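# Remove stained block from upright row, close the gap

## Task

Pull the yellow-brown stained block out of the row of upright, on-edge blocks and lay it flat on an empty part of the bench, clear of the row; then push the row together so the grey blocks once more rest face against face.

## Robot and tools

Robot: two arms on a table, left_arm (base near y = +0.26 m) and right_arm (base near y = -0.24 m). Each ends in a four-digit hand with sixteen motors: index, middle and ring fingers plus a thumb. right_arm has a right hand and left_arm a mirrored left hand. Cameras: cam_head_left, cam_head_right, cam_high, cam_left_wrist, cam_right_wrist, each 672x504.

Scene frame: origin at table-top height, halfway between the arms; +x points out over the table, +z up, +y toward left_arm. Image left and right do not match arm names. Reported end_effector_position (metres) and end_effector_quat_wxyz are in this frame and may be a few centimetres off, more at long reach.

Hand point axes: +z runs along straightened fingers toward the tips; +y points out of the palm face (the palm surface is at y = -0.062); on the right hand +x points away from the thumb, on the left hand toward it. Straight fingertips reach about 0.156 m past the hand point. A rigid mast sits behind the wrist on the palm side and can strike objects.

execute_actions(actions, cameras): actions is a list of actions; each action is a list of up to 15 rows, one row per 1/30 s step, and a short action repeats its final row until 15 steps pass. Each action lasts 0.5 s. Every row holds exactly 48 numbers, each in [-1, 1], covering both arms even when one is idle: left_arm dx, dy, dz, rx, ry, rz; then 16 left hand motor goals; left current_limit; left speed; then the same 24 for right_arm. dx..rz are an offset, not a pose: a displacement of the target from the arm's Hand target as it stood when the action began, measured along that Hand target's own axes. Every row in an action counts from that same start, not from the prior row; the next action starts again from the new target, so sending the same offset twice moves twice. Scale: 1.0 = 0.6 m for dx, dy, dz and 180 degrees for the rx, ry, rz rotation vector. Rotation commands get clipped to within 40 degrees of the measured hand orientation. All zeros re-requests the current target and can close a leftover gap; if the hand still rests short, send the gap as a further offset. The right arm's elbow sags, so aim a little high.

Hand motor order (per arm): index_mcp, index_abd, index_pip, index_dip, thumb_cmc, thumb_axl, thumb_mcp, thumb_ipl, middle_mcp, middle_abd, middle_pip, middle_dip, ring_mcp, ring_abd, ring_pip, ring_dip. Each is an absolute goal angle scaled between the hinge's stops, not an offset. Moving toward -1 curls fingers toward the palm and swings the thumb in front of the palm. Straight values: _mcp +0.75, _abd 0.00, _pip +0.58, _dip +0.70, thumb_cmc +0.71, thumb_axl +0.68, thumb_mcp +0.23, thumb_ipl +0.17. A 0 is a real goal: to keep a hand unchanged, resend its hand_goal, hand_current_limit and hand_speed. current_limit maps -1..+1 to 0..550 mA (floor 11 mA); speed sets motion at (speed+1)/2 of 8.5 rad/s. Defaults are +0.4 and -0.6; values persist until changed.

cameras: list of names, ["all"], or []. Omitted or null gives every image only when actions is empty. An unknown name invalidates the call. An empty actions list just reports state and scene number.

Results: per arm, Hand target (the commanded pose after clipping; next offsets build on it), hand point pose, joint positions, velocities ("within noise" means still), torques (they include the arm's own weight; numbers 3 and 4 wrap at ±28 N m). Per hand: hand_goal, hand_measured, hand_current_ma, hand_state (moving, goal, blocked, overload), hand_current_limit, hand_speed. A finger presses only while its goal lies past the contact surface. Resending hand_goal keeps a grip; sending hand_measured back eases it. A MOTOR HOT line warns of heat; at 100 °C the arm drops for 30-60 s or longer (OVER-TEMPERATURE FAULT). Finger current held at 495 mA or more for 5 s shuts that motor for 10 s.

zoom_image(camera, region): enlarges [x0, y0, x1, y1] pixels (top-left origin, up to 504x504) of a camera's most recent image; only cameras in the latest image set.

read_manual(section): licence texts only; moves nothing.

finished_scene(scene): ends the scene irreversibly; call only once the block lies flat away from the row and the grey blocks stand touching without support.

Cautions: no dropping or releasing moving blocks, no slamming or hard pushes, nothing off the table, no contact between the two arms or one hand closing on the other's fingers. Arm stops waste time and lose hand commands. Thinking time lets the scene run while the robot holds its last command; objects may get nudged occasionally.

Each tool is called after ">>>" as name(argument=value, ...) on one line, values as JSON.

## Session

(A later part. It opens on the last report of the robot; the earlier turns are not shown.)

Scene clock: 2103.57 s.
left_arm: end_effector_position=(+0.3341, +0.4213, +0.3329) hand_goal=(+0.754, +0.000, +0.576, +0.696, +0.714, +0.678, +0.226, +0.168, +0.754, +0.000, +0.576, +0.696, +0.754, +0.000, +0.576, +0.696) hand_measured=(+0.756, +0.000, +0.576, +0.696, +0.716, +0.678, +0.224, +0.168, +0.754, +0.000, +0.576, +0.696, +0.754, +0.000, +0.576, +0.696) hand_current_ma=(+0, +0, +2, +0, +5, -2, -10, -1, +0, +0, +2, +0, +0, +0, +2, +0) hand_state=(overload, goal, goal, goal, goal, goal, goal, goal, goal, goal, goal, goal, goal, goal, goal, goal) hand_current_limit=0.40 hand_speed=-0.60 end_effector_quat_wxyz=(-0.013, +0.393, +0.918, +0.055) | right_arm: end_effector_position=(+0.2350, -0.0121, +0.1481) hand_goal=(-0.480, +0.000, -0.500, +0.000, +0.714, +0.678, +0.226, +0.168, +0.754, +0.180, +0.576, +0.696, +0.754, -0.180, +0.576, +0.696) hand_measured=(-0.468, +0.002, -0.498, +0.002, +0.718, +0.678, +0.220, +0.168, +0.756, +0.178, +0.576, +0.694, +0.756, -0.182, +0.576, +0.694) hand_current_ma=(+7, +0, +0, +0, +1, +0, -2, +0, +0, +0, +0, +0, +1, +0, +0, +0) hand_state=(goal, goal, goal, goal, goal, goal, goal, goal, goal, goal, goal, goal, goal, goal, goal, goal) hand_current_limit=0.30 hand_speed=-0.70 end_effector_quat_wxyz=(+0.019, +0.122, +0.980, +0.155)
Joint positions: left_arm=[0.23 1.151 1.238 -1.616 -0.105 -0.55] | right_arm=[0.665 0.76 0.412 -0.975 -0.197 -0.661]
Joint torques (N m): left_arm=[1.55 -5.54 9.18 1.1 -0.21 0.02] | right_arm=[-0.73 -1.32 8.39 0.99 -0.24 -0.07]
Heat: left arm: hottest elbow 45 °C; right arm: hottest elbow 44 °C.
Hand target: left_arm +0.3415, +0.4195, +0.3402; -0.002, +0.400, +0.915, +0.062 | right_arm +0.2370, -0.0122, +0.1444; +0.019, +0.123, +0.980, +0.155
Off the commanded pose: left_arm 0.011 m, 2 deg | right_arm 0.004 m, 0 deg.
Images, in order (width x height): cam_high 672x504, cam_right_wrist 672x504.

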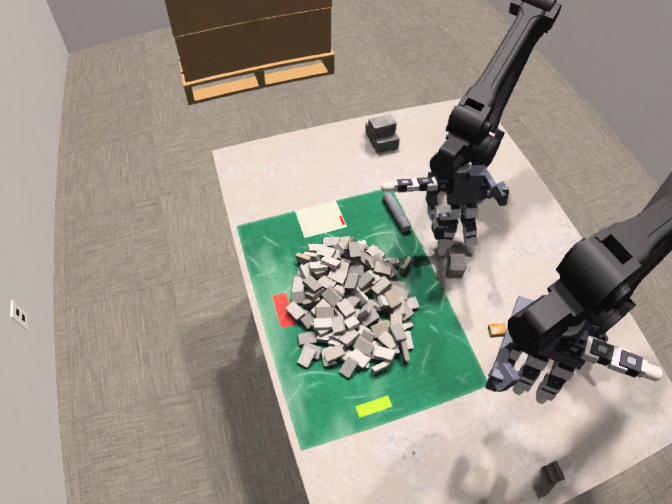

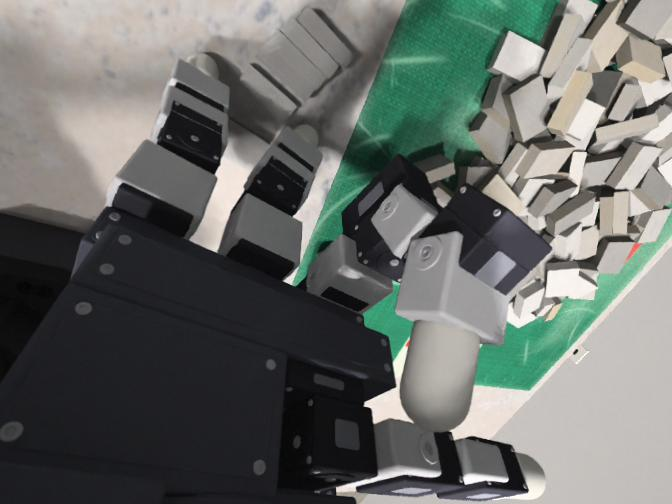

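>>> execute_actions(actions=[[[0,0,0,0,0,0,0.754,0,0.576,0.696,0.714,0.678,0.226,0.168,0.754,0,0.576,0.696,0.754,0,0.576,0.696,0.4,-0.6,0,-0.005,-0.0015,0,0,0,-0.48,0,-0.5,0,0.714,0.678,0.226,0.168,0.754,0.12,0.576,0.696,0.754,-0.12,0.576,0.696,-0.3,-0.93]],[[0,0,0,0,0,0,0.754,0,0.576,0.696,0.714,0.678,0.226,0.168,0.754,0,0.576,0.696,0.754,0,0.576,0.696,0.4,-0.6,0,0,0,0,0,0,-0.48,0,-0.5,0,0.714,0.678,0.226,0.168,0.754,0.04,0.576,0.696,0.754,-0.04,0.576,0.696,-0.3,-0.96]],[[0,0,0,0,0,0,0.754,0,0.576,0.696,0.714,0.678,0.226,0.168,0.754,0,0.576,0.696,0.754,0,0.576,0.696,0.4,-0.6,0,0,0,0,0,0,-0.48,0,-0.5,0,0.714,0.678,0.226,0.168,0.754,0.03,0.576,0.696,0.754,-0.03,0.576,0.696,-0.3,-0.96]]], cameras=["cam_right_wrist"])

>>> zoom_image(camera="cam_right_wrist", region=[170, 20, 350, 155])

Scene clock: 2116.33 s.
left_arm: end_effector_position=(+0.3341, +0.4213, +0.3329) hand_goal=(+0.754, +0.000, +0.576, +0.696, +0.714, +0.678, +0.226, +0.168, +0.754, +0.000, +0.576, +0.696, +0.754, +0.000, +0.576, +0.696) hand_measured=(+0.756, +0.000, +0.576, +0.696, +0.716, +0.678, +0.224, +0.168, +0.754, +0.000, +0.576, +0.696, +0.754, +0.000, +0.576, +0.696) hand_current_ma=(+0, +0, +2, +0, +5, -2, -10, -1, +0, +0, +2, +0, +0, +0, +2, +0) hand_state=(overload, goal, goal, goal, goal, goal, goal, goal, goal, goal, goal, goal, goal, goal, goal, goal) hand_current_limit=0.40 hand_speed=-0.60 end_effector_quat_wxyz=(-0.013, +0.393, +0.918, +0.055) | right_arm: end_effector_position=(+0.2366, -0.0137, +0.1482) hand_goal=(-0.480, +0.000, -0.500, +0.000, +0.714, +0.678, +0.226, +0.168, +0.754, +0.030, +0.576, +0.696, +0.754, -0.030, +0.576, +0.696) hand_measured=(-0.468, +0.002, -0.498, +0.002, +0.718, +0.678, +0.220, +0.168, +0.750, +0.096, +0.574, +0.694, +0.758, -0.064, +0.576, +0.694) hand_current_ma=(+7, +0, +0, +0, +1, +0, -2, +0, -1, +80, +0, +0, +1, -27, +0, +0) hand_state=(goal, goal, goal, goal, goal, goal, goal, goal, goal, blocked, goal, goal, goal, blocked, goal, goal) hand_current_limit=-0.30 hand_speed=-0.96 end_effector_quat_wxyz=(+0.020, +0.124, +0.980, +0.156)
Joint positions: left_arm=[0.23 1.151 1.238 -1.616 -0.105 -0.55] | right_arm=[0.656 0.76 0.412 -0.975 -0.198 -0.667]
Joint torques (N m): left_arm=[1.61 -5.54 9.21 1.11 -0.21 0.02] | right_arm=[-1.2 -2.2 8.06 0.7 -0.32 -0.12]
Heat: left arm: hottest elbow 45 °C; right arm: hottest elbow 44 °C.
Hand target: left_arm +0.3415, +0.4195, +0.3402; -0.002, +0.400, +0.915, +0.062 | right_arm +0.2362, -0.0152, +0.1444; +0.019, +0.123, +0.980, +0.155
Off the commanded pose: left_arm 0.011 m, 2 deg | right_arm 0.004 m, 0 deg.
Images, in order (width x height): cam_right_wrist 672x504.

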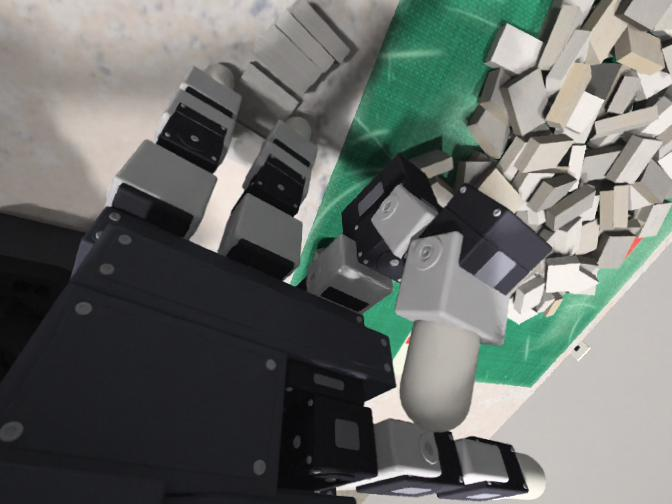

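Scaled by 2.800 from the camera's 672x504 image, which has a finer 960x720 frame.

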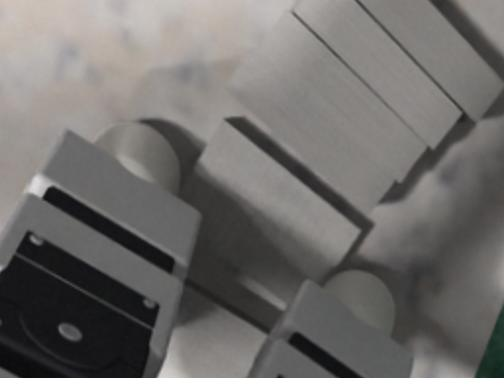

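>>> execute_actions(actions=[[[0,0,0,0,0,0,0.754,0,0.576,0.696,0.714,0.678,0.226,0.168,0.754,0,0.576,0.696,0.754,0,0.576,0.696,0.4,-0.6,0,0.005,-0.016,0,0,0,-0.48,0,-0.5,0,0.714,0.678,0.226,0.168,0.754,0.01,0.576,0.696,0.754,-0.01,0.576,0.696,-0.2,-0.96]],[[0,0,0,0,0,0,0.754,0,0.576,0.696,0.714,0.678,0.226,0.168,0.754,0,0.576,0.696,0.754,0,0.576,0.696,0.4,-0.6,0,0.008,-0.024,0,0,0,-0.48,0,-0.5,0,0.714,0.678,0.226,0.168,0.754,0.01,0.576,0.696,0.754,-0.01,0.576,0.696,-0.2,-0.96]]], cameras=["cam_right_wrist","cam_high"])

>>> zoom_image(camera="cam_right_wrist", region=[170, 20, 350, 155])

>>> zoom_image(camera="cam_high", region=[430, 220, 490, 280])

Scene clock: 2138.10 s.
left_arm: end_effector_position=(+0.3341, +0.4213, +0.3329) hand_goal=(+0.754, +0.000, +0.576, +0.696, +0.714, +0.678, +0.226, +0.168, +0.754, +0.000, +0.576, +0.696, +0.754, +0.000, +0.576, +0.696) hand_measured=(+0.756, +0.000, +0.576, +0.696, +0.716, +0.678, +0.224, +0.168, +0.754, +0.000, +0.576, +0.696, +0.754, +0.000, +0.576, +0.696) hand_current_ma=(+0, +0, +2, +0, +5, -2, -10, -1, +0, +0, +2, +0, +0, +0, +2, +0) hand_state=(overload, goal, goal, goal, goal, goal, goal, goal, goal, goal, goal, goal, goal, goal, goal, goal) hand_current_limit=0.40 hand_speed=-0.60 end_effector_quat_wxyz=(-0.013, +0.393, +0.918, +0.055) | right_arm: end_effector_position=(+0.2268, -0.0208, +0.1474) hand_goal=(-0.480, +0.000, -0.500, +0.000, +0.714, +0.678, +0.226, +0.168, +0.754, +0.010, +0.576, +0.696, +0.754, -0.010, +0.576, +0.696) hand_measured=(-0.468, +0.002, -0.498, +0.002, +0.718, +0.678, +0.220, +0.168, +0.744, +0.090, +0.570, +0.694, +0.760, -0.062, +0.578, +0.696) hand_current_ma=(+7, +0, +0, +0, +1, +0, -2, +0, -4, +112, -2, +0, +2, -53, +0, +0) hand_state=(goal, goal, goal, goal, goal, goal, goal, goal, goal, blocked, goal, goal, goal, blocked, goal, goal) hand_current_limit=-0.20 hand_speed=-0.96 end_effector_quat_wxyz=(+0.006, +0.126, +0.982, +0.142)
Joint positions: left_arm=[0.23 1.151 1.238 -1.616 -0.105 -0.55] | right_arm=[0.656 0.737 0.415 -1.042 -0.198 -0.667]
Joint torques (N m): left_arm=[1.55 -5.6 9.2 1.1 -0.22 0.02] | right_arm=[-1.08 -3.14 12.19 -0.25 -0.3 -0.11]
Heat: left arm: hottest elbow 45 °C; right arm: hottest elbow 45 °C.
Hand target: left_arm +0.3415, +0.4195, +0.3402; -0.002, +0.400, +0.915, +0.062 | right_arm +0.2362, -0.0151, +0.1697; +0.019, +0.123, +0.980, +0.155
Off the commanded pose: left_arm 0.011 m, 2 deg | right_arm 0.025 m, 2 deg.
Images, in order (width x height): cam_high 672x504, cam_right_wrist 672x504.

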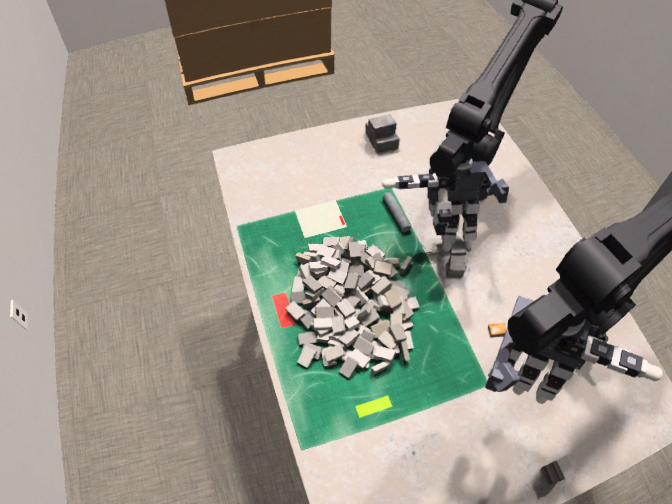

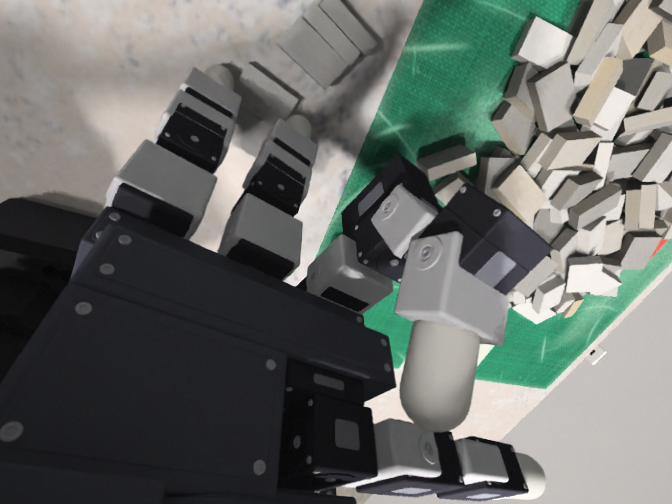

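Scaled by 2.800 from the camera's 672x504 image, which has a finer 960x720 frame.

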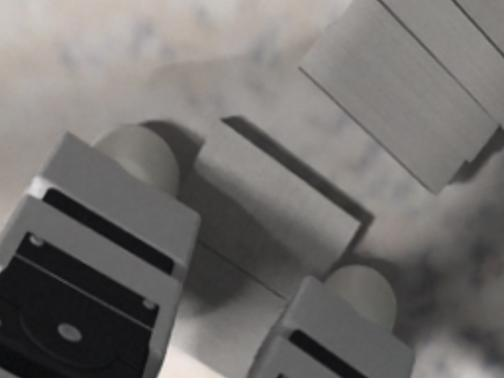

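Scaled by 8.400 from the camera's 672x504 image, which has a finer 960x720 frame.

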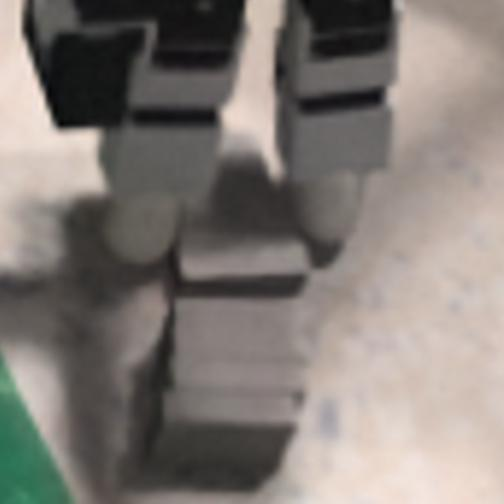

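>>> execute_actions(actions=[[[0,0,0,0,0,0,0.754,0,0.576,0.696,0.714,0.678,0.226,0.168,0.754,0,0.576,0.696,0.754,0,0.576,0.696,0.4,-0.6,0,0.005,-0.016,0,0,0,-0.48,0,-0.5,0,0.714,0.678,0.226,0.168,0.754,0.01,0.576,0.696,0.754,-0.01,0.576,0.696,-0.2,-0.96]]], cameras=["cam_right_wrist","cam_high"])

>>> zoom_image(camera="cam_right_wrist", region=[170, 20, 350, 155])

>>> zoom_image(camera="cam_high", region=[430, 220, 490, 280])

Scene clock: 2147.63 s.
left_arm: end_effector_position=(+0.3341, +0.4213, +0.3329) hand_goal=(+0.754, +0.000, +0.576, +0.696, +0.714, +0.678, +0.226, +0.168, +0.754, +0.000, +0.576, +0.696, +0.754, +0.000, +0.576, +0.696) hand_measured=(+0.756, +0.000, +0.576, +0.696, +0.716, +0.678, +0.224, +0.168, +0.754, +0.000, +0.576, +0.696, +0.754, +0.000, +0.576, +0.696) hand_current_ma=(+0, +0, +2, +0, +5, -2, -10, -1, +0, +0, +2, +0, +0, +0, +2, +0) hand_state=(overload, goal, goal, goal, goal, goal, goal, goal, goal, goal, goal, goal, goal, goal, goal, goal) hand_current_limit=0.40 hand_speed=-0.60 end_effector_quat_wxyz=(-0.013, +0.393, +0.918, +0.055) | right_arm: end_effector_position=(+0.2248, -0.0222, +0.1532) hand_goal=(-0.480, +0.000, -0.500, +0.000, +0.714, +0.678, +0.226, +0.168, +0.754, +0.010, +0.576, +0.696, +0.754, -0.010, +0.576, +0.696) hand_measured=(-0.468, +0.002, -0.498, +0.002, +0.718, +0.678, +0.220, +0.168, +0.744, +0.088, +0.570, +0.694, +0.760, -0.062, +0.578, +0.696) hand_current_ma=(+7, +0, +0, +0, +1, +0, -2, +0, -4, +110, -2, +0, +2, -53, +0, +0) hand_state=(goal, goal, goal, goal, goal, goal, goal, goal, goal, blocked, goal, goal, goal, blocked, goal, goal) hand_current_limit=-0.20 hand_speed=-0.96 end_effector_quat_wxyz=(+0.002, +0.127, +0.982, +0.139)
Joint positions: left_arm=[0.23 1.151 1.238 -1.616 -0.105 -0.55] | right_arm=[0.656 0.726 0.431 -1.079 -0.198 -0.667]
Joint torques (N m): left_arm=[1.49 -5.54 9.21 1.13 -0.21 0.02] | right_arm=[-0.91 -2.96 12.77 -0.14 -0.3 -0.11]
Heat: left arm: hottest elbow 45 °C; right arm: hottest elbow 45 °C.
Hand target: left_arm +0.3415, +0.4195, +0.3402; -0.002, +0.400, +0.915, +0.062 | right_arm +0.2362, -0.0153, +0.1797; +0.019, +0.123, +0.980, +0.155
Off the commanded pose: left_arm 0.011 m, 2 deg | right_arm 0.030 m, 3 deg.
Images, in order (width x height): cam_high 672x504, cam_right_wrist 672x504.

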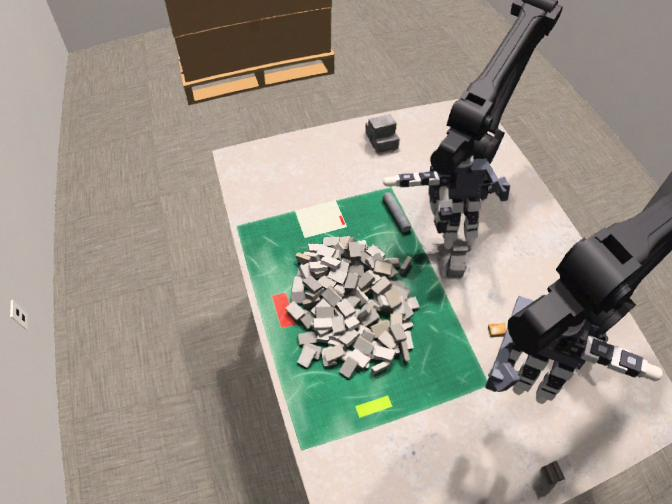

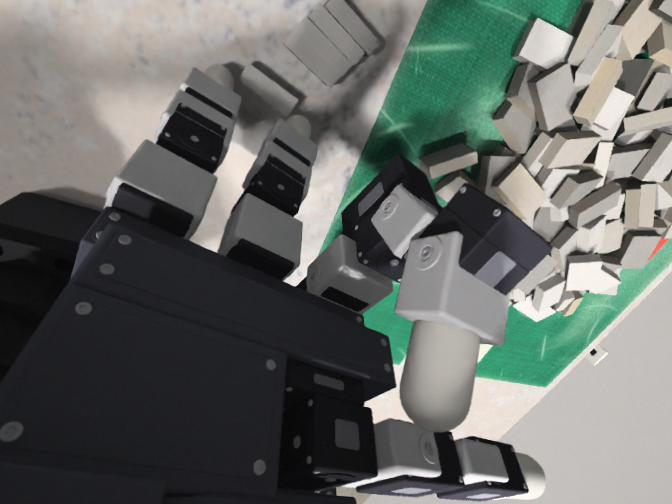

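Scaled by 2.800 from the camera's 672x504 image, which has a finer 960x720 frame.

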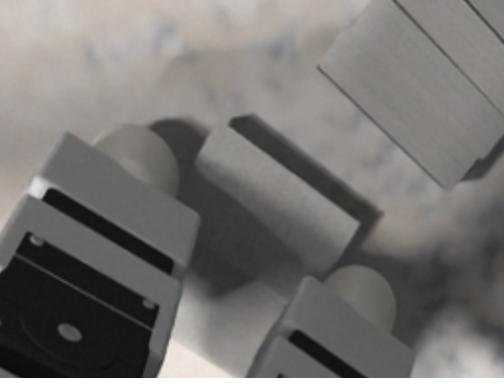

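Scaled by 8.400 from the camera's 672x504 image, which has a finer 960x720 frame.

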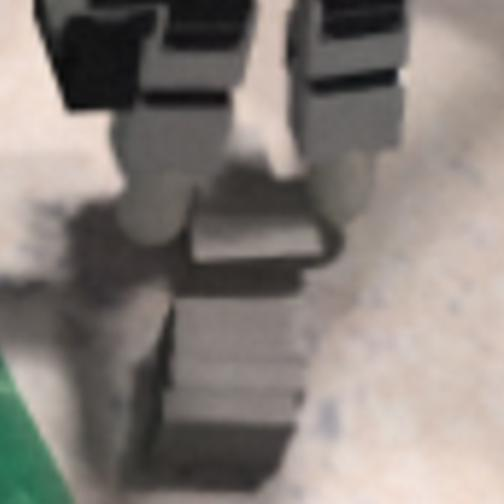

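>>> execute_actions(actions=[[[0,0,0,0,0,0,0.754,0,0.576,0.696,0.714,0.678,0.226,0.168,0.754,0,0.576,0.696,0.754,0,0.576,0.696,0.4,-0.6,0,0.005,-0.016,0,0,0,-0.48,0,-0.5,0,0.714,0.678,0.226,0.168,0.754,0.01,0.576,0.696,0.754,-0.01,0.576,0.696,-0.2,-0.96]],[[0,0,0,0,0,0,0.754,0,0.576,0.696,0.714,0.678,0.226,0.168,0.754,0,0.576,0.696,0.754,0,0.576,0.696,0.4,-0.6,0,0.006,-0.018,0,0,0,-0.48,0,-0.5,0,0.714,0.678,0.226,0.168,0.754,0.01,0.576,0.696,0.754,-0.01,0.576,0.696,-0.2,-0.96]]], cameras=["cam_right_wrist","cam_high","cam_head_left"])

>>> zoom_image(camera="cam_right_wrist", region=[170, 20, 350, 155])

>>> zoom_image(camera="cam_high", region=[430, 220, 490, 280])

>>> zoom_image(camera="cam_head_left", region=[355, 400, 435, 460])

Scene clock: 2158.40 s.
left_arm: end_effector_position=(+0.3341, +0.4213, +0.3329) hand_goal=(+0.754, +0.000, +0.576, +0.696, +0.714, +0.678, +0.226, +0.168, +0.754, +0.000, +0.576, +0.696, +0.754, +0.000, +0.576, +0.696) hand_measured=(+0.756, +0.000, +0.576, +0.696, +0.716, +0.678, +0.224, +0.168, +0.754, +0.000, +0.576, +0.696, +0.754, +0.000, +0.576, +0.696) hand_current_ma=(+0, +0, +2, +0, +5, -2, -10, -1, +0, +0, +2, +0, +0, +0, +2, +0) hand_state=(overload, goal, goal, goal, goal, goal, goal, goal, goal, goal, goal, goal, goal, goal, goal, goal) hand_current_limit=0.40 hand_speed=-0.60 end_effector_quat_wxyz=(-0.013, +0.393, +0.918, +0.055) | right_arm: end_effector_position=(+0.2255, -0.0217, +0.1743) hand_goal=(-0.480, +0.000, -0.500, +0.000, +0.714, +0.678, +0.226, +0.168, +0.754, +0.010, +0.576, +0.696, +0.754, -0.010, +0.576, +0.696) hand_measured=(-0.468, +0.002, -0.498, +0.002, +0.718, +0.678, +0.220, +0.168, +0.754, +0.088, +0.574, +0.694, +0.762, -0.062, +0.578, +0.696) hand_current_ma=(+7, +0, +0, +0, +1, +0, -2, +0, +0, +107, +0, +0, +3, -53, +0, +0) hand_state=(goal, goal, goal, goal, goal, goal, goal, goal, goal, blocked, goal, goal, goal, blocked, goal, goal) hand_current_limit=-0.20 hand_speed=-0.96 end_effector_quat_wxyz=(+0.001, +0.127, +0.982, +0.138)
Joint positions: left_arm=[0.23 1.151 1.238 -1.616 -0.105 -0.55] | right_arm=[0.656 0.708 0.483 -1.151 -0.198 -0.667]
Joint torques (N m): left_arm=[1.61 -5.66 9.18 1.1 -0.21 0.02] | right_arm=[-0.97 -2.96 12.9 -0.1 -0.3 -0.11]
Heat: left arm: hottest elbow 45 °C; right arm: hottest elbow 46 °C.
Hand target: left_arm +0.3415, +0.4195, +0.3402; -0.002, +0.400, +0.915, +0.062 | right_arm +0.2361, -0.0153, +0.2011; +0.019, +0.123, +0.980, +0.155
Off the commanded pose: left_arm 0.011 m, 2 deg | right_arm 0.030 m, 3 deg.
Images, in order (width x height): cam_head_left 672x504, cam_high 672x504, cam_right_wrist 672x504.

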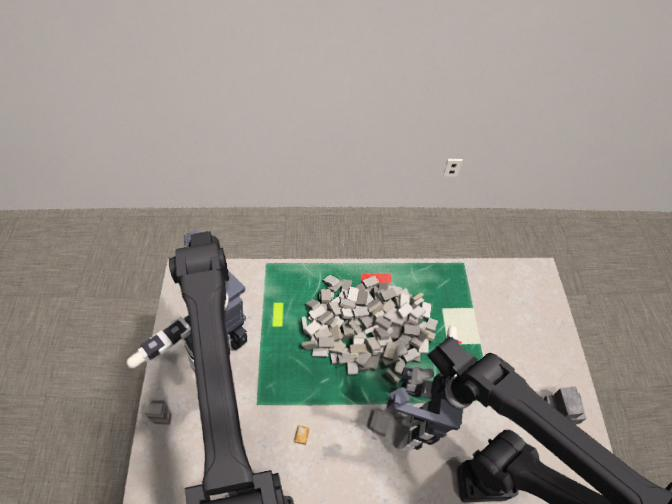

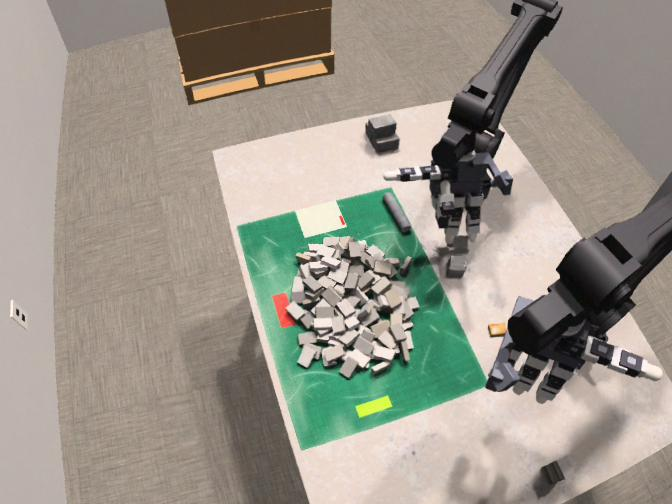

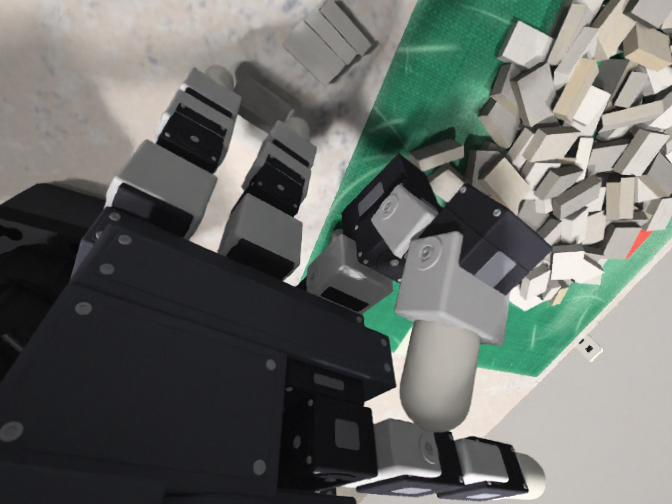

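Scaled by 2.800 from the camera's 672x504 image, which has a finer 960x720 frame.

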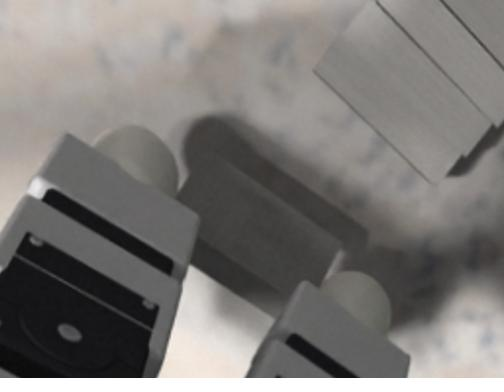

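Scaled by 8.400 from the camera's 672x504 image, which has a finer 960x720 frame.

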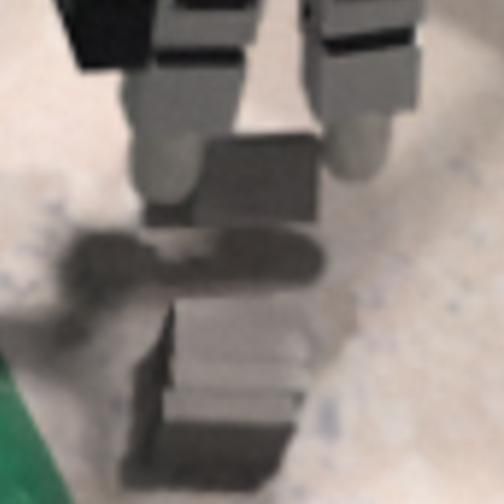

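Scaled by 6.300 from the camera's 672x504 image, which has a finer 960x720 frame.

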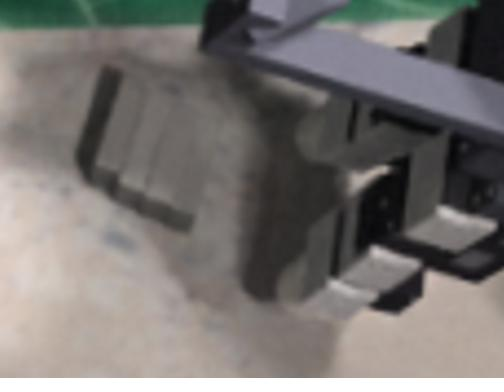

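>>> execute_actions(actions=[[[0,0,0,0,0,0,0.754,0,0.576,0.696,0.714,0.678,0.226,0.168,0.754,0,0.576,0.696,0.754,0,0.576,0.696,0.4,-0.6,-0.0137,0.012,0.0039,0,-0.0056,0.0172,-0.48,0,-0.5,0,0.714,0.678,0.226,0.168,0.754,0.01,0.576,0.696,0.754,-0.01,0.576,0.696,-0.2,-0.96]],[[0,0,0,0,0,0,0.754,0,0.576,0.696,0.714,0.678,0.226,0.168,0.754,0,0.576,0.696,0.754,0,0.576,0.696,0.4,-0.6,-0.0137,0.012,0.0039,0,-0.0056,0.0172,-0.48,0,-0.5,0,0.714,0.678,0.226,0.168,0.754,0.01,0.576,0.696,0.754,-0.01,0.576,0.696,-0.2,-0.96]]], cameras=["cam_right_wrist","cam_high"])

>>> zoom_image(camera="cam_right_wrist", region=[170, 20, 350, 155])

>>> zoom_image(camera="cam_high", region=[430, 220, 490, 280])

Scene clock: 2197.33 s.
left_arm: end_effector_position=(+0.3341, +0.4213, +0.3329) hand_goal=(+0.754, +0.000, +0.576, +0.696, +0.714, +0.678, +0.226, +0.168, +0.754, +0.000, +0.576, +0.696, +0.754, +0.000, +0.576, +0.696) hand_measured=(+0.756, +0.000, +0.576, +0.696, +0.716, +0.678, +0.224, +0.168, +0.754, +0.000, +0.576, +0.696, +0.754, +0.000, +0.576, +0.696) hand_current_ma=(+0, +0, +2, +0, +5, -2, -10, -1, +0, +0, +2, +0, +0, +0, +2, +0) hand_state=(overload, goal, goal, goal, goal, goal, goal, goal, goal, goal, goal, goal, goal, goal, goal, goal) hand_current_limit=0.40 hand_speed=-0.60 end_effector_quat_wxyz=(-0.013, +0.393, +0.918, +0.055) | right_arm: end_effector_position=(+0.2409, -0.0189, +0.1753) hand_goal=(-0.480, +0.000, -0.500, +0.000, +0.714, +0.678, +0.226, +0.168, +0.754, +0.010, +0.576, +0.696, +0.754, -0.010, +0.576, +0.696) hand_measured=(-0.468, +0.002, -0.498, +0.002, +0.716, +0.678, +0.220, +0.168, +0.754, +0.086, +0.574, +0.694, +0.762, -0.062, +0.578, +0.696) hand_current_ma=(+7, +0, +0, +0, +0, +0, -2, +0, +0, +105, +0, +0, +3, -53, +0, +0) hand_state=(goal, goal, goal, goal, goal, goal, goal, goal, goal, blocked, goal, goal, goal, blocked, goal, goal) hand_current_limit=-0.20 hand_speed=-0.96 end_effector_quat_wxyz=(+0.009, +0.180, +0.975, +0.133)
Joint positions: left_arm=[0.23 1.151 1.238 -1.616 -0.105 -0.55] | right_arm=[0.694 0.735 0.497 -1.119 -0.161 -0.523]
Joint torques (N m): left_arm=[1.73 -5.54 9.2 1.11 -0.22 0.02] | right_arm=[0.21 -1.73 13.09 0.87 -0.11 0.11]
Heat: left arm: hottest elbow 46 °C; right arm: hottest elbow 47 °C.
Hand target: left_arm +0.3415, +0.4195, +0.3402; -0.002, +0.400, +0.915, +0.062 | right_arm +0.2561, -0.0052, +0.2011; +0.028, +0.178, +0.971, +0.154
Off the commanded pose: left_arm 0.011 m, 2 deg | right_arm 0.033 m, 3 deg.
Images, in order (width x height): cam_high 672x504, cam_right_wrist 672x504.

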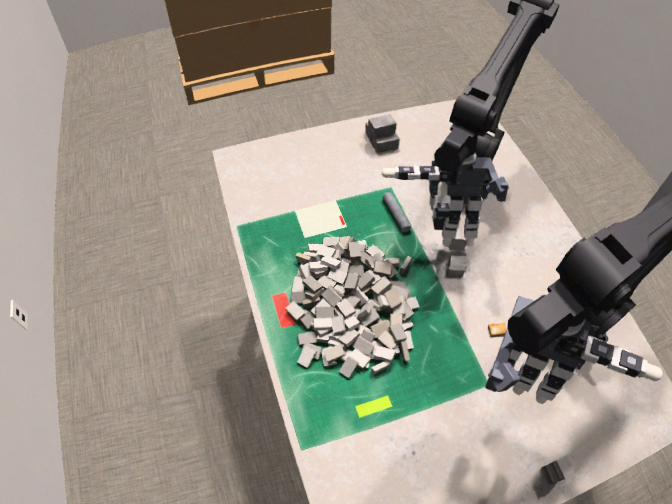

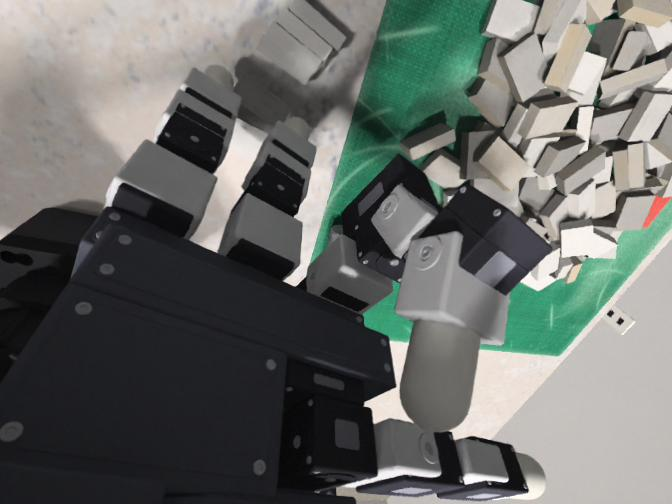

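Scaled by 2.800 from the camera's 672x504 image, which has a finer 960x720 frame.

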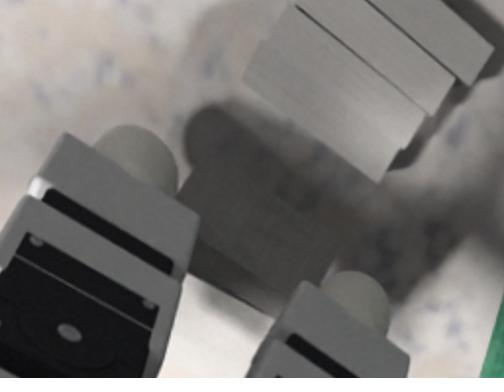

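Scaled by 8.400 from the camera's 672x504 image, which has a finer 960x720 frame.

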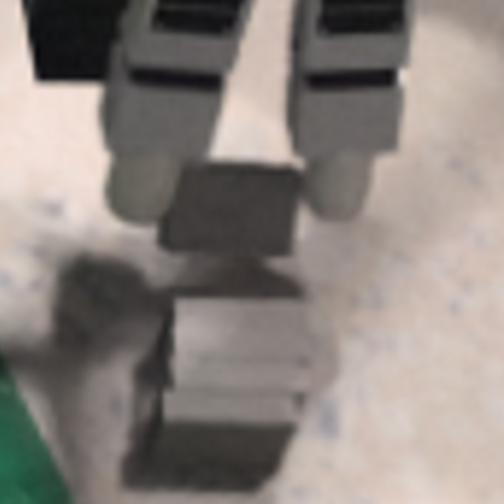

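>>> execute_actions(actions=[[[0,0,0,0,0,0,0.754,0,0.576,0.696,0.714,0.678,0.226,0.168,0.754,0,0.576,0.696,0.754,0,0.576,0.696,0.4,-0.6,0.0099,-0.0227,0.0312,0,0,0,-0.48,0,-0.5,0,0.714,0.678,0.226,0.168,0.754,0.01,0.576,0.696,0.754,-0.01,0.576,0.696,-0.2,-0.96]],[[0,0,0,0,0,0,0.754,0,0.576,0.696,0.714,0.678,0.226,0.168,0.754,0,0.576,0.696,0.754,0,0.576,0.696,0.4,-0.6,0.006,-0.0134,0.0187,0,0,0,-0.48,0,-0.5,0,0.714,0.678,0.226,0.168,0.754,0.01,0.576,0.696,0.754,-0.01,0.576,0.696,-0.2,-0.96]]], cameras=["cam_right_wrist","cam_high"])

>>> zoom_image(camera="cam_right_wrist", region=[170, 20, 350, 155])

>>> zoom_image(camera="cam_high", region=[430, 220, 490, 280])

Scene clock: 2226.10 s.
left_arm: end_effector_position=(+0.3341, +0.4213, +0.3329) hand_goal=(+0.754, +0.000, +0.576, +0.696, +0.714, +0.678, +0.226, +0.168, +0.754, +0.000, +0.576, +0.696, +0.754, +0.000, +0.576, +0.696) hand_measured=(+0.756, +0.000, +0.576, +0.696, +0.716, +0.678, +0.224, +0.168, +0.754, +0.000, +0.576, +0.696, +0.754, +0.000, +0.576, +0.696) hand_current_ma=(+0, +0, +2, +0, +5, -2, -10, -1, +0, +0, +2, +0, +0, +0, +2, +0) hand_state=(overload, goal, goal, goal, goal, goal, goal, goal, goal, goal, goal, goal, goal, goal, goal, goal) hand_current_limit=0.40 hand_speed=-0.60 end_effector_quat_wxyz=(-0.013, +0.393, +0.918, +0.055) | right_arm: end_effector_position=(+0.2419, -0.0164, +0.1613) hand_goal=(-0.480, +0.000, -0.500, +0.000, +0.714, +0.678, +0.226, +0.168, +0.754, +0.010, +0.576, +0.696, +0.754, -0.010, +0.576, +0.696) hand_measured=(-0.468, +0.002, -0.498, +0.002, +0.716, +0.678, +0.220, +0.168, +0.754, +0.086, +0.576, +0.694, +0.762, -0.062, +0.580, +0.696) hand_current_ma=(+7, +0, +0, +0, +0, +0, -2, +0, +0, +103, +0, +0, +4, -53, +1, +0) hand_state=(goal, goal, goal, goal, goal, goal, goal, goal, goal, blocked, goal, goal, goal, blocked, goal, goal) hand_current_limit=-0.20 hand_speed=-0.96 end_effector_quat_wxyz=(+0.023, +0.179, +0.973, +0.144)
Joint positions: left_arm=[0.23 1.151 1.238 -1.616 -0.105 -0.55] | right_arm=[0.708 0.733 0.447 -1.034 -0.152 -0.508]
Joint torques (N m): left_arm=[1.67 -5.6 9.17 1.09 -0.21 0.02] | right_arm=[0.09 -3.08 9.07 0.95 -0.25 0.11]
Heat: left arm: hottest elbow 46 °C; right arm: hottest elbow 52 °C.
Hand target: left_arm +0.3415, +0.4195, +0.3402; -0.002, +0.400, +0.915, +0.062 | right_arm +0.2432, -0.0125, +0.1660; +0.028, +0.178, +0.971, +0.154
Off the commanded pose: left_arm 0.011 m, 2 deg | right_arm 0.006 m, 1 deg.
Images, in order (width x height): cam_high 672x504, cam_right_wrist 672x504.

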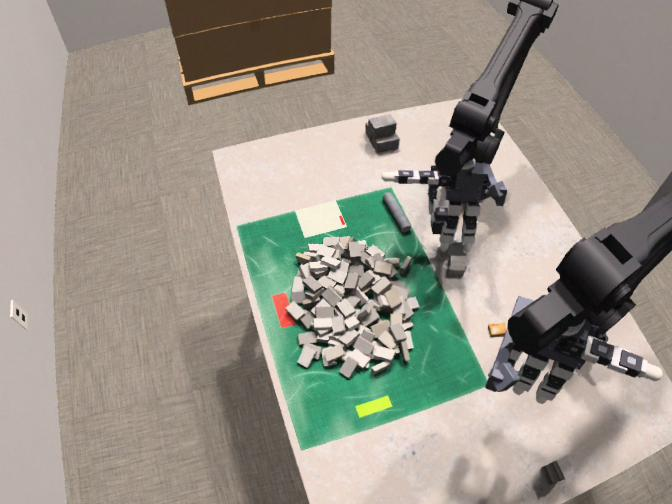

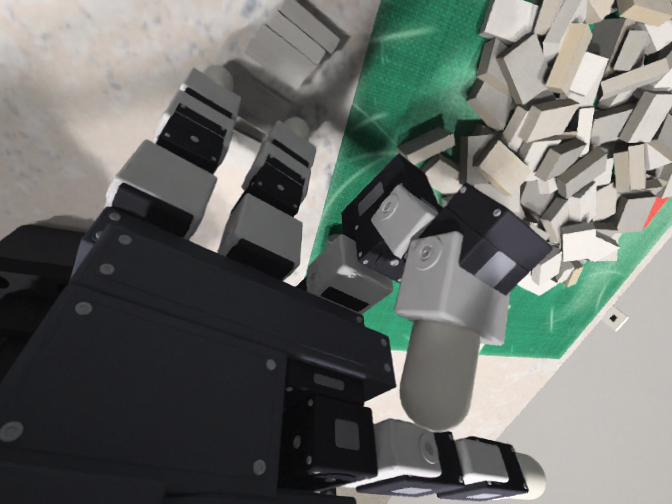

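Scaled by 2.800 from the camera's 672x504 image, which has a finer 960x720 frame.

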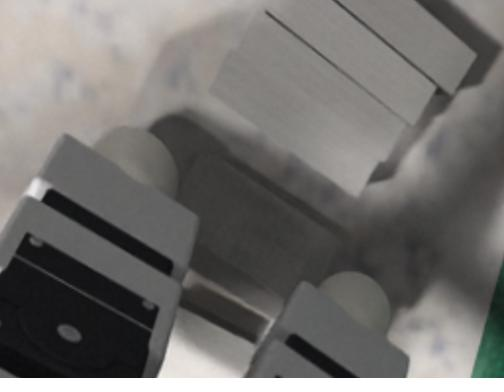

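Scaled by 8.400 from the camera's 672x504 image, which has a finer 960x720 frame.

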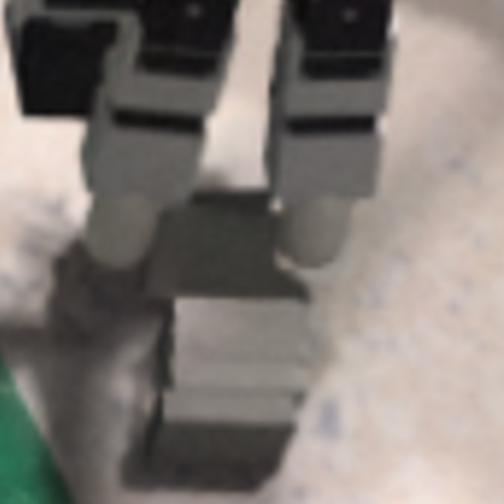

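>>> execute_actions(actions=[[[0,0,0,0,0,0,0.754,0,0.576,0.696,0.714,0.678,0.226,0.168,0.754,0,0.576,0.696,0.754,0,0.576,0.696,0.4,-0.6,0.0027,0.0088,0.0152,0,0,0,-0.48,0,-0.5,0,0.714,0.678,0.226,0.168,0.754,0.01,0.576,0.696,0.754,-0.01,0.576,0.696,-0.2,-0.96]]], cameras=["cam_right_wrist","cam_high","cam_head_left"])

>>> zoom_image(camera="cam_right_wrist", region=[170, 20, 350, 155])

>>> zoom_image(camera="cam_high", region=[430, 220, 490, 280])

>>> zoom_image(camera="cam_head_left", region=[355, 400, 435, 460])

Scene clock: 2241.60 s.
left_arm: end_effector_position=(+0.3341, +0.4213, +0.3329) hand_goal=(+0.754, +0.000, +0.576, +0.696, +0.714, +0.678, +0.226, +0.168, +0.754, +0.000, +0.576, +0.696, +0.754, +0.000, +0.576, +0.696) hand_measured=(+0.756, +0.000, +0.576, +0.696, +0.716, +0.678, +0.224, +0.168, +0.754, +0.000, +0.576, +0.696, +0.754, +0.000, +0.576, +0.696) hand_current_ma=(+0, +0, +2, +0, +5, -2, -10, -1, +0, +0, +2, +0, +0, +0, +2, +0) hand_state=(overload, goal, goal, goal, goal, goal, goal, goal, goal, goal, goal, goal, goal, goal, goal, goal) hand_current_limit=0.40 hand_speed=-0.60 end_effector_quat_wxyz=(-0.013, +0.393, +0.918, +0.055) | right_arm: end_effector_position=(+0.2455, -0.0063, +0.1635) hand_goal=(-0.480, +0.000, -0.500, +0.000, +0.714, +0.678, +0.226, +0.168, +0.754, +0.010, +0.576, +0.696, +0.754, -0.010, +0.576, +0.696) hand_measured=(-0.468, +0.002, -0.498, +0.002, +0.716, +0.678, +0.220, +0.168, +0.754, +0.036, +0.576, +0.694, +0.760, -0.014, +0.580, +0.696) hand_current_ma=(+7, +0, +0, +0, +0, +0, -2, +0, +0, +17, +0, +0, +2, -1, +1, +0) hand_state=(goal, goal, goal, goal, goal, goal, goal, goal, goal, blocked, goal, goal, goal, goal, goal, goal) hand_current_limit=-0.20 hand_speed=-0.96 end_effector_quat_wxyz=(+0.032, +0.177, +0.971, +0.156)
Joint positions: left_arm=[0.23 1.151 1.238 -1.616 -0.105 -0.55] | right_arm=[0.739 0.747 0.445 -0.983 -0.144 -0.478]
Joint velocities: left_arm=[-0.005 -0.005 -0.012 0.002 -0.007 -0.154] | right_arm=[within noise]
Joint torques (N m): left_arm=[1.61 -5.54 9.2 1.09 -0.22 0.03] | right_arm=[0.09 -1.55 8.65 0.85 -0.19 0.08]
Heat: left arm: hottest elbow 46 °C; right arm: hottest elbow 50 °C.
Hand target: left_arm +0.3415, +0.4195, +0.3402; -0.002, +0.400, +0.915, +0.062 | right_arm +0.2444, -0.0046, +0.1588; +0.028, +0.178, +0.971, +0.154
Off the commanded pose: left_arm 0.011 m, 2 deg | right_arm 0.005 m, 0 deg.
Images, in order (width x height): cam_head_left 672x504, cam_high 672x504, cam_right_wrist 672x504.

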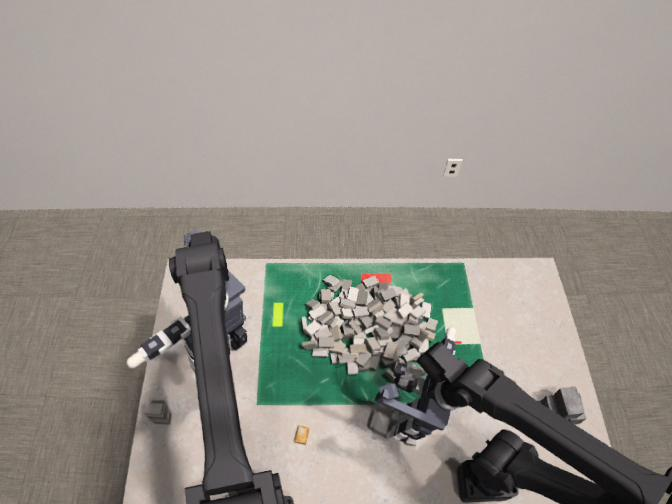

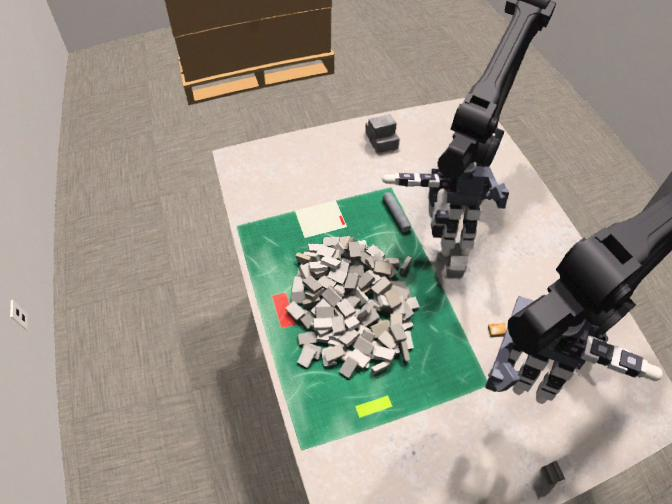

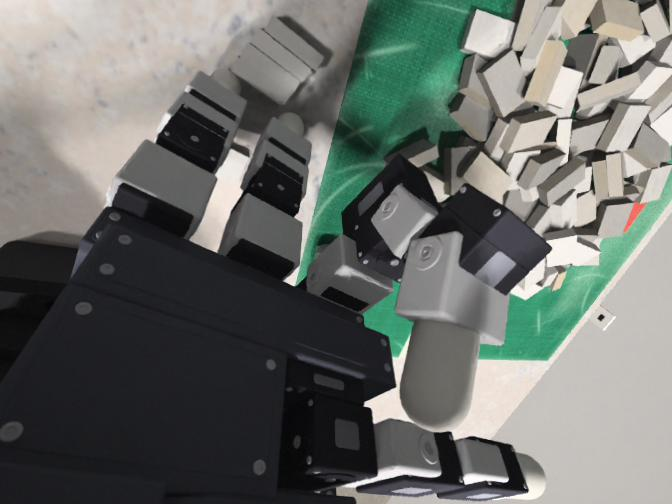

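Scaled by 2.800 from the camera's 672x504 image, which has a finer 960x720 frame.

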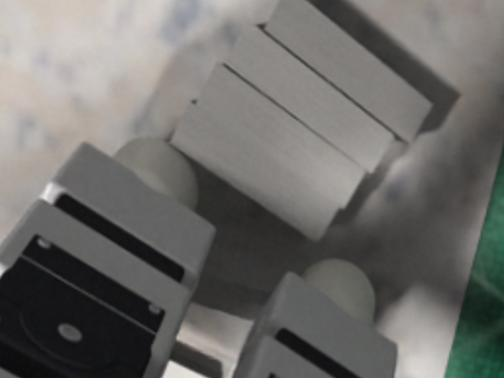

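Scaled by 8.400 from the camera's 672x504 image, which has a finer 960x720 frame.

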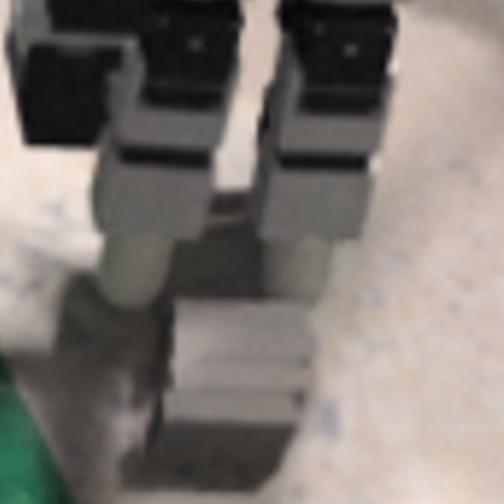

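Scaled by 6.300 from the camera's 672x504 image, which has a finer 960x720 frame.

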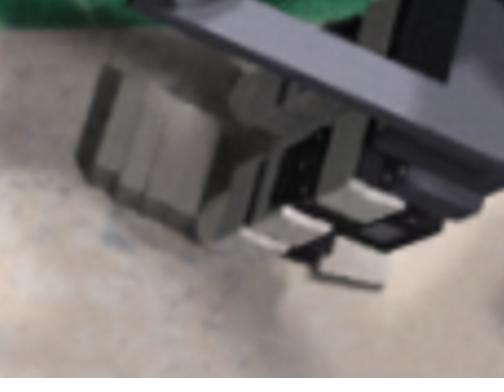

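>>> execute_actions(actions=[[[0,0,0,0,0,0,0.754,0,0.576,0.696,0.714,0.678,0.226,0.168,0.754,0,0.576,0.696,0.754,0,0.576,0.696,0.4,-0.6,0,0,0,0,0,0,-0.48,0,-0.5,0,0.714,0.678,0.226,0.168,0.754,0.2,0.576,0.696,0.754,-0.2,0.576,0.696,0,-0.93]],[[0,0,0,0,0,0,0.754,0,0.576,0.696,0.714,0.678,0.226,0.168,0.754,0,0.576,0.696,0.754,0,0.576,0.696,0.4,-0.6,0,0.0186,-0.057,0,0,0,-0.48,0,-0.5,0,0.714,0.678,0.226,0.168,0.754,0.2,0.576,0.696,0.754,-0.2,0.576,0.696,0,-0.9]],[[0,0,0,0,0,0,0.754,0,0.576,0.696,0.714,0.678,0.226,0.168,0.754,0,0.576,0.696,0.754,0,0.576,0.696,0.4,-0.6,0,0.0186,-0.057,0,0,0,-0.48,0,-0.5,0,0.714,0.678,0.226,0.168,0.754,0.2,0.576,0.696,0.754,-0.2,0.576,0.696,0,-0.9]]], cameras=["cam_right_wrist","cam_high","cam_head_left"])

>>> zoom_image(camera="cam_right_wrist", region=[170, 0, 350, 135])

>>> zoom_image(camera="cam_high", region=[430, 220, 490, 280])

>>> zoom_image(camera="cam_head_left", region=[355, 400, 435, 460])

Scene clock: 2256.03 s.
left_arm: end_effector_position=(+0.3341, +0.4213, +0.3329) hand_goal=(+0.754, +0.000, +0.576, +0.696, +0.714, +0.678, +0.226, +0.168, +0.754, +0.000, +0.576, +0.696, +0.754, +0.000, +0.576, +0.696) hand_measured=(+0.756, +0.000, +0.576, +0.696, +0.716, +0.678, +0.224, +0.168, +0.754, +0.000, +0.576, +0.696, +0.754, +0.000, +0.576, +0.696) hand_current_ma=(+0, +0, +2, +0, +5, -2, -10, -1, +0, +0, +2, +0, +0, +0, +2, +0) hand_state=(overload, goal, goal, goal, goal, goal, goal, goal, goal, goal, goal, goal, goal, goal, goal, goal) hand_current_limit=0.40 hand_speed=-0.60 end_effector_quat_wxyz=(-0.013, +0.393, +0.918, +0.055) | right_arm: end_effector_position=(+0.2412, -0.0096, +0.2141) hand_goal=(-0.480, +0.000, -0.500, +0.000, +0.714, +0.678, +0.226, +0.168, +0.754, +0.200, +0.576, +0.696, +0.754, -0.200, +0.576, +0.696) hand_measured=(-0.468, +0.002, -0.498, +0.002, +0.716, +0.678, +0.220, +0.168, +0.756, +0.196, +0.576, +0.694, +0.756, -0.196, +0.578, +0.696) hand_current_ma=(+7, +0, +0, +0, +0, +0, -2, +0, +0, -1, +0, +0, +0, +1, +0, +0) hand_state=(goal, goal, goal, goal, goal, goal, goal, goal, goal, goal, goal, goal, goal, goal, goal, goal) hand_current_limit=0.00 hand_speed=-0.90 end_effector_quat_wxyz=(+0.023, +0.179, +0.973, +0.144)
Joint positions: left_arm=[0.23 1.151 1.238 -1.616 -0.105 -0.55] | right_arm=[0.741 0.703 0.577 -1.189 -0.144 -0.476]
Joint torques (N m): left_arm=[1.73 -5.48 9.21 1.1 -0.22 0.02] | right_arm=[0.15 -2.67 11.97 -0.06 -0.22 0.08]
Heat: left arm: hottest elbow 46 °C; right arm: hottest elbow 49 °C.
Hand target: left_arm +0.3415, +0.4195, +0.3402; -0.002, +0.400, +0.915, +0.062 | right_arm +0.2445, -0.0044, +0.2309; +0.028, +0.178, +0.971, +0.154
Off the commanded pose: left_arm 0.011 m, 2 deg | right_arm 0.018 m, 1 deg.
Images, in order (width x height): cam_head_left 672x504, cam_high 672x504, cam_right_wrist 672x504.

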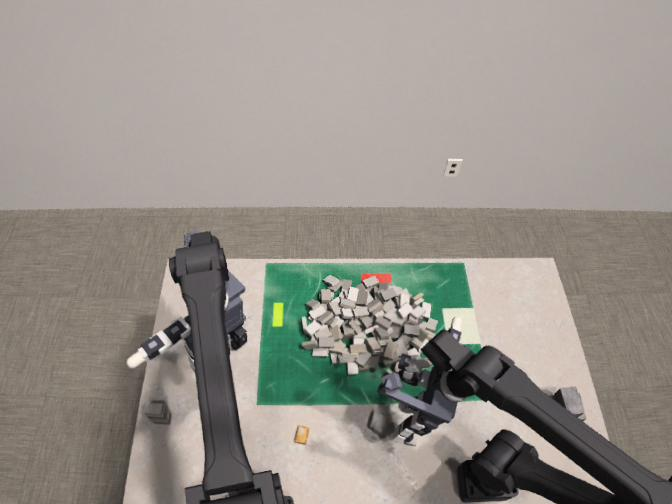

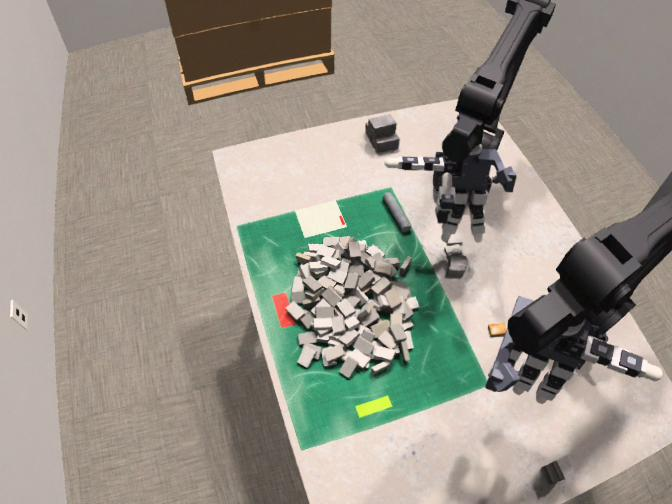

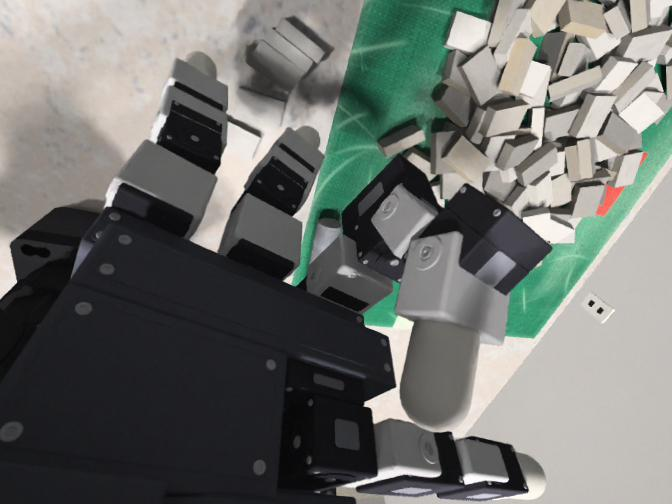

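Scaled by 2.800 from the camera's 672x504 image, which has a finer 960x720 frame.

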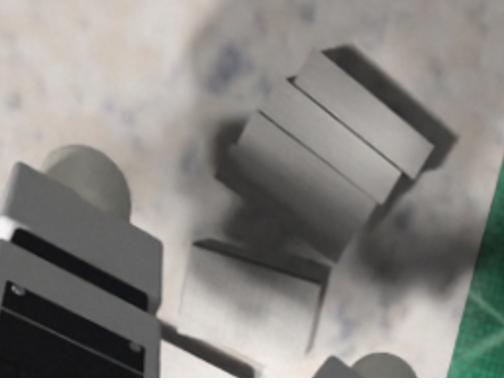

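Scaled by 8.400 from the camera's 672x504 image, which has a finer 960x720 frame.

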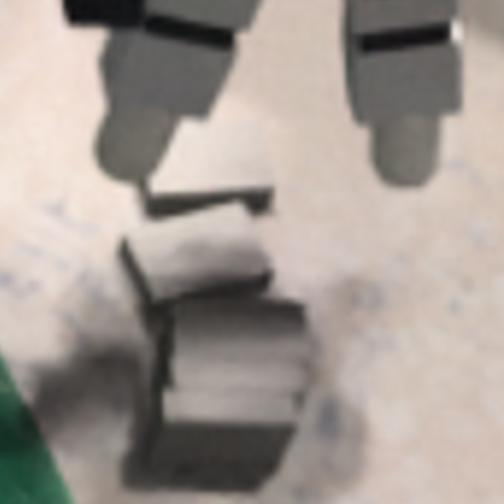

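Scaled by 6.300 from the camera's 672x504 image, which has a finer 960x720 frame.

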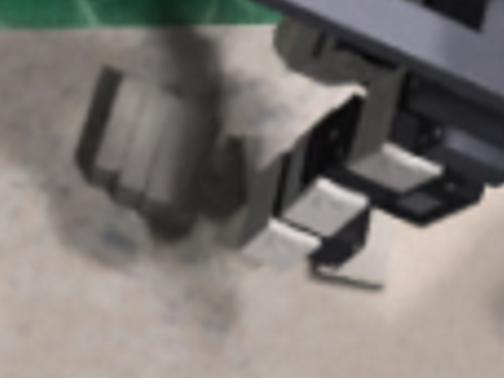

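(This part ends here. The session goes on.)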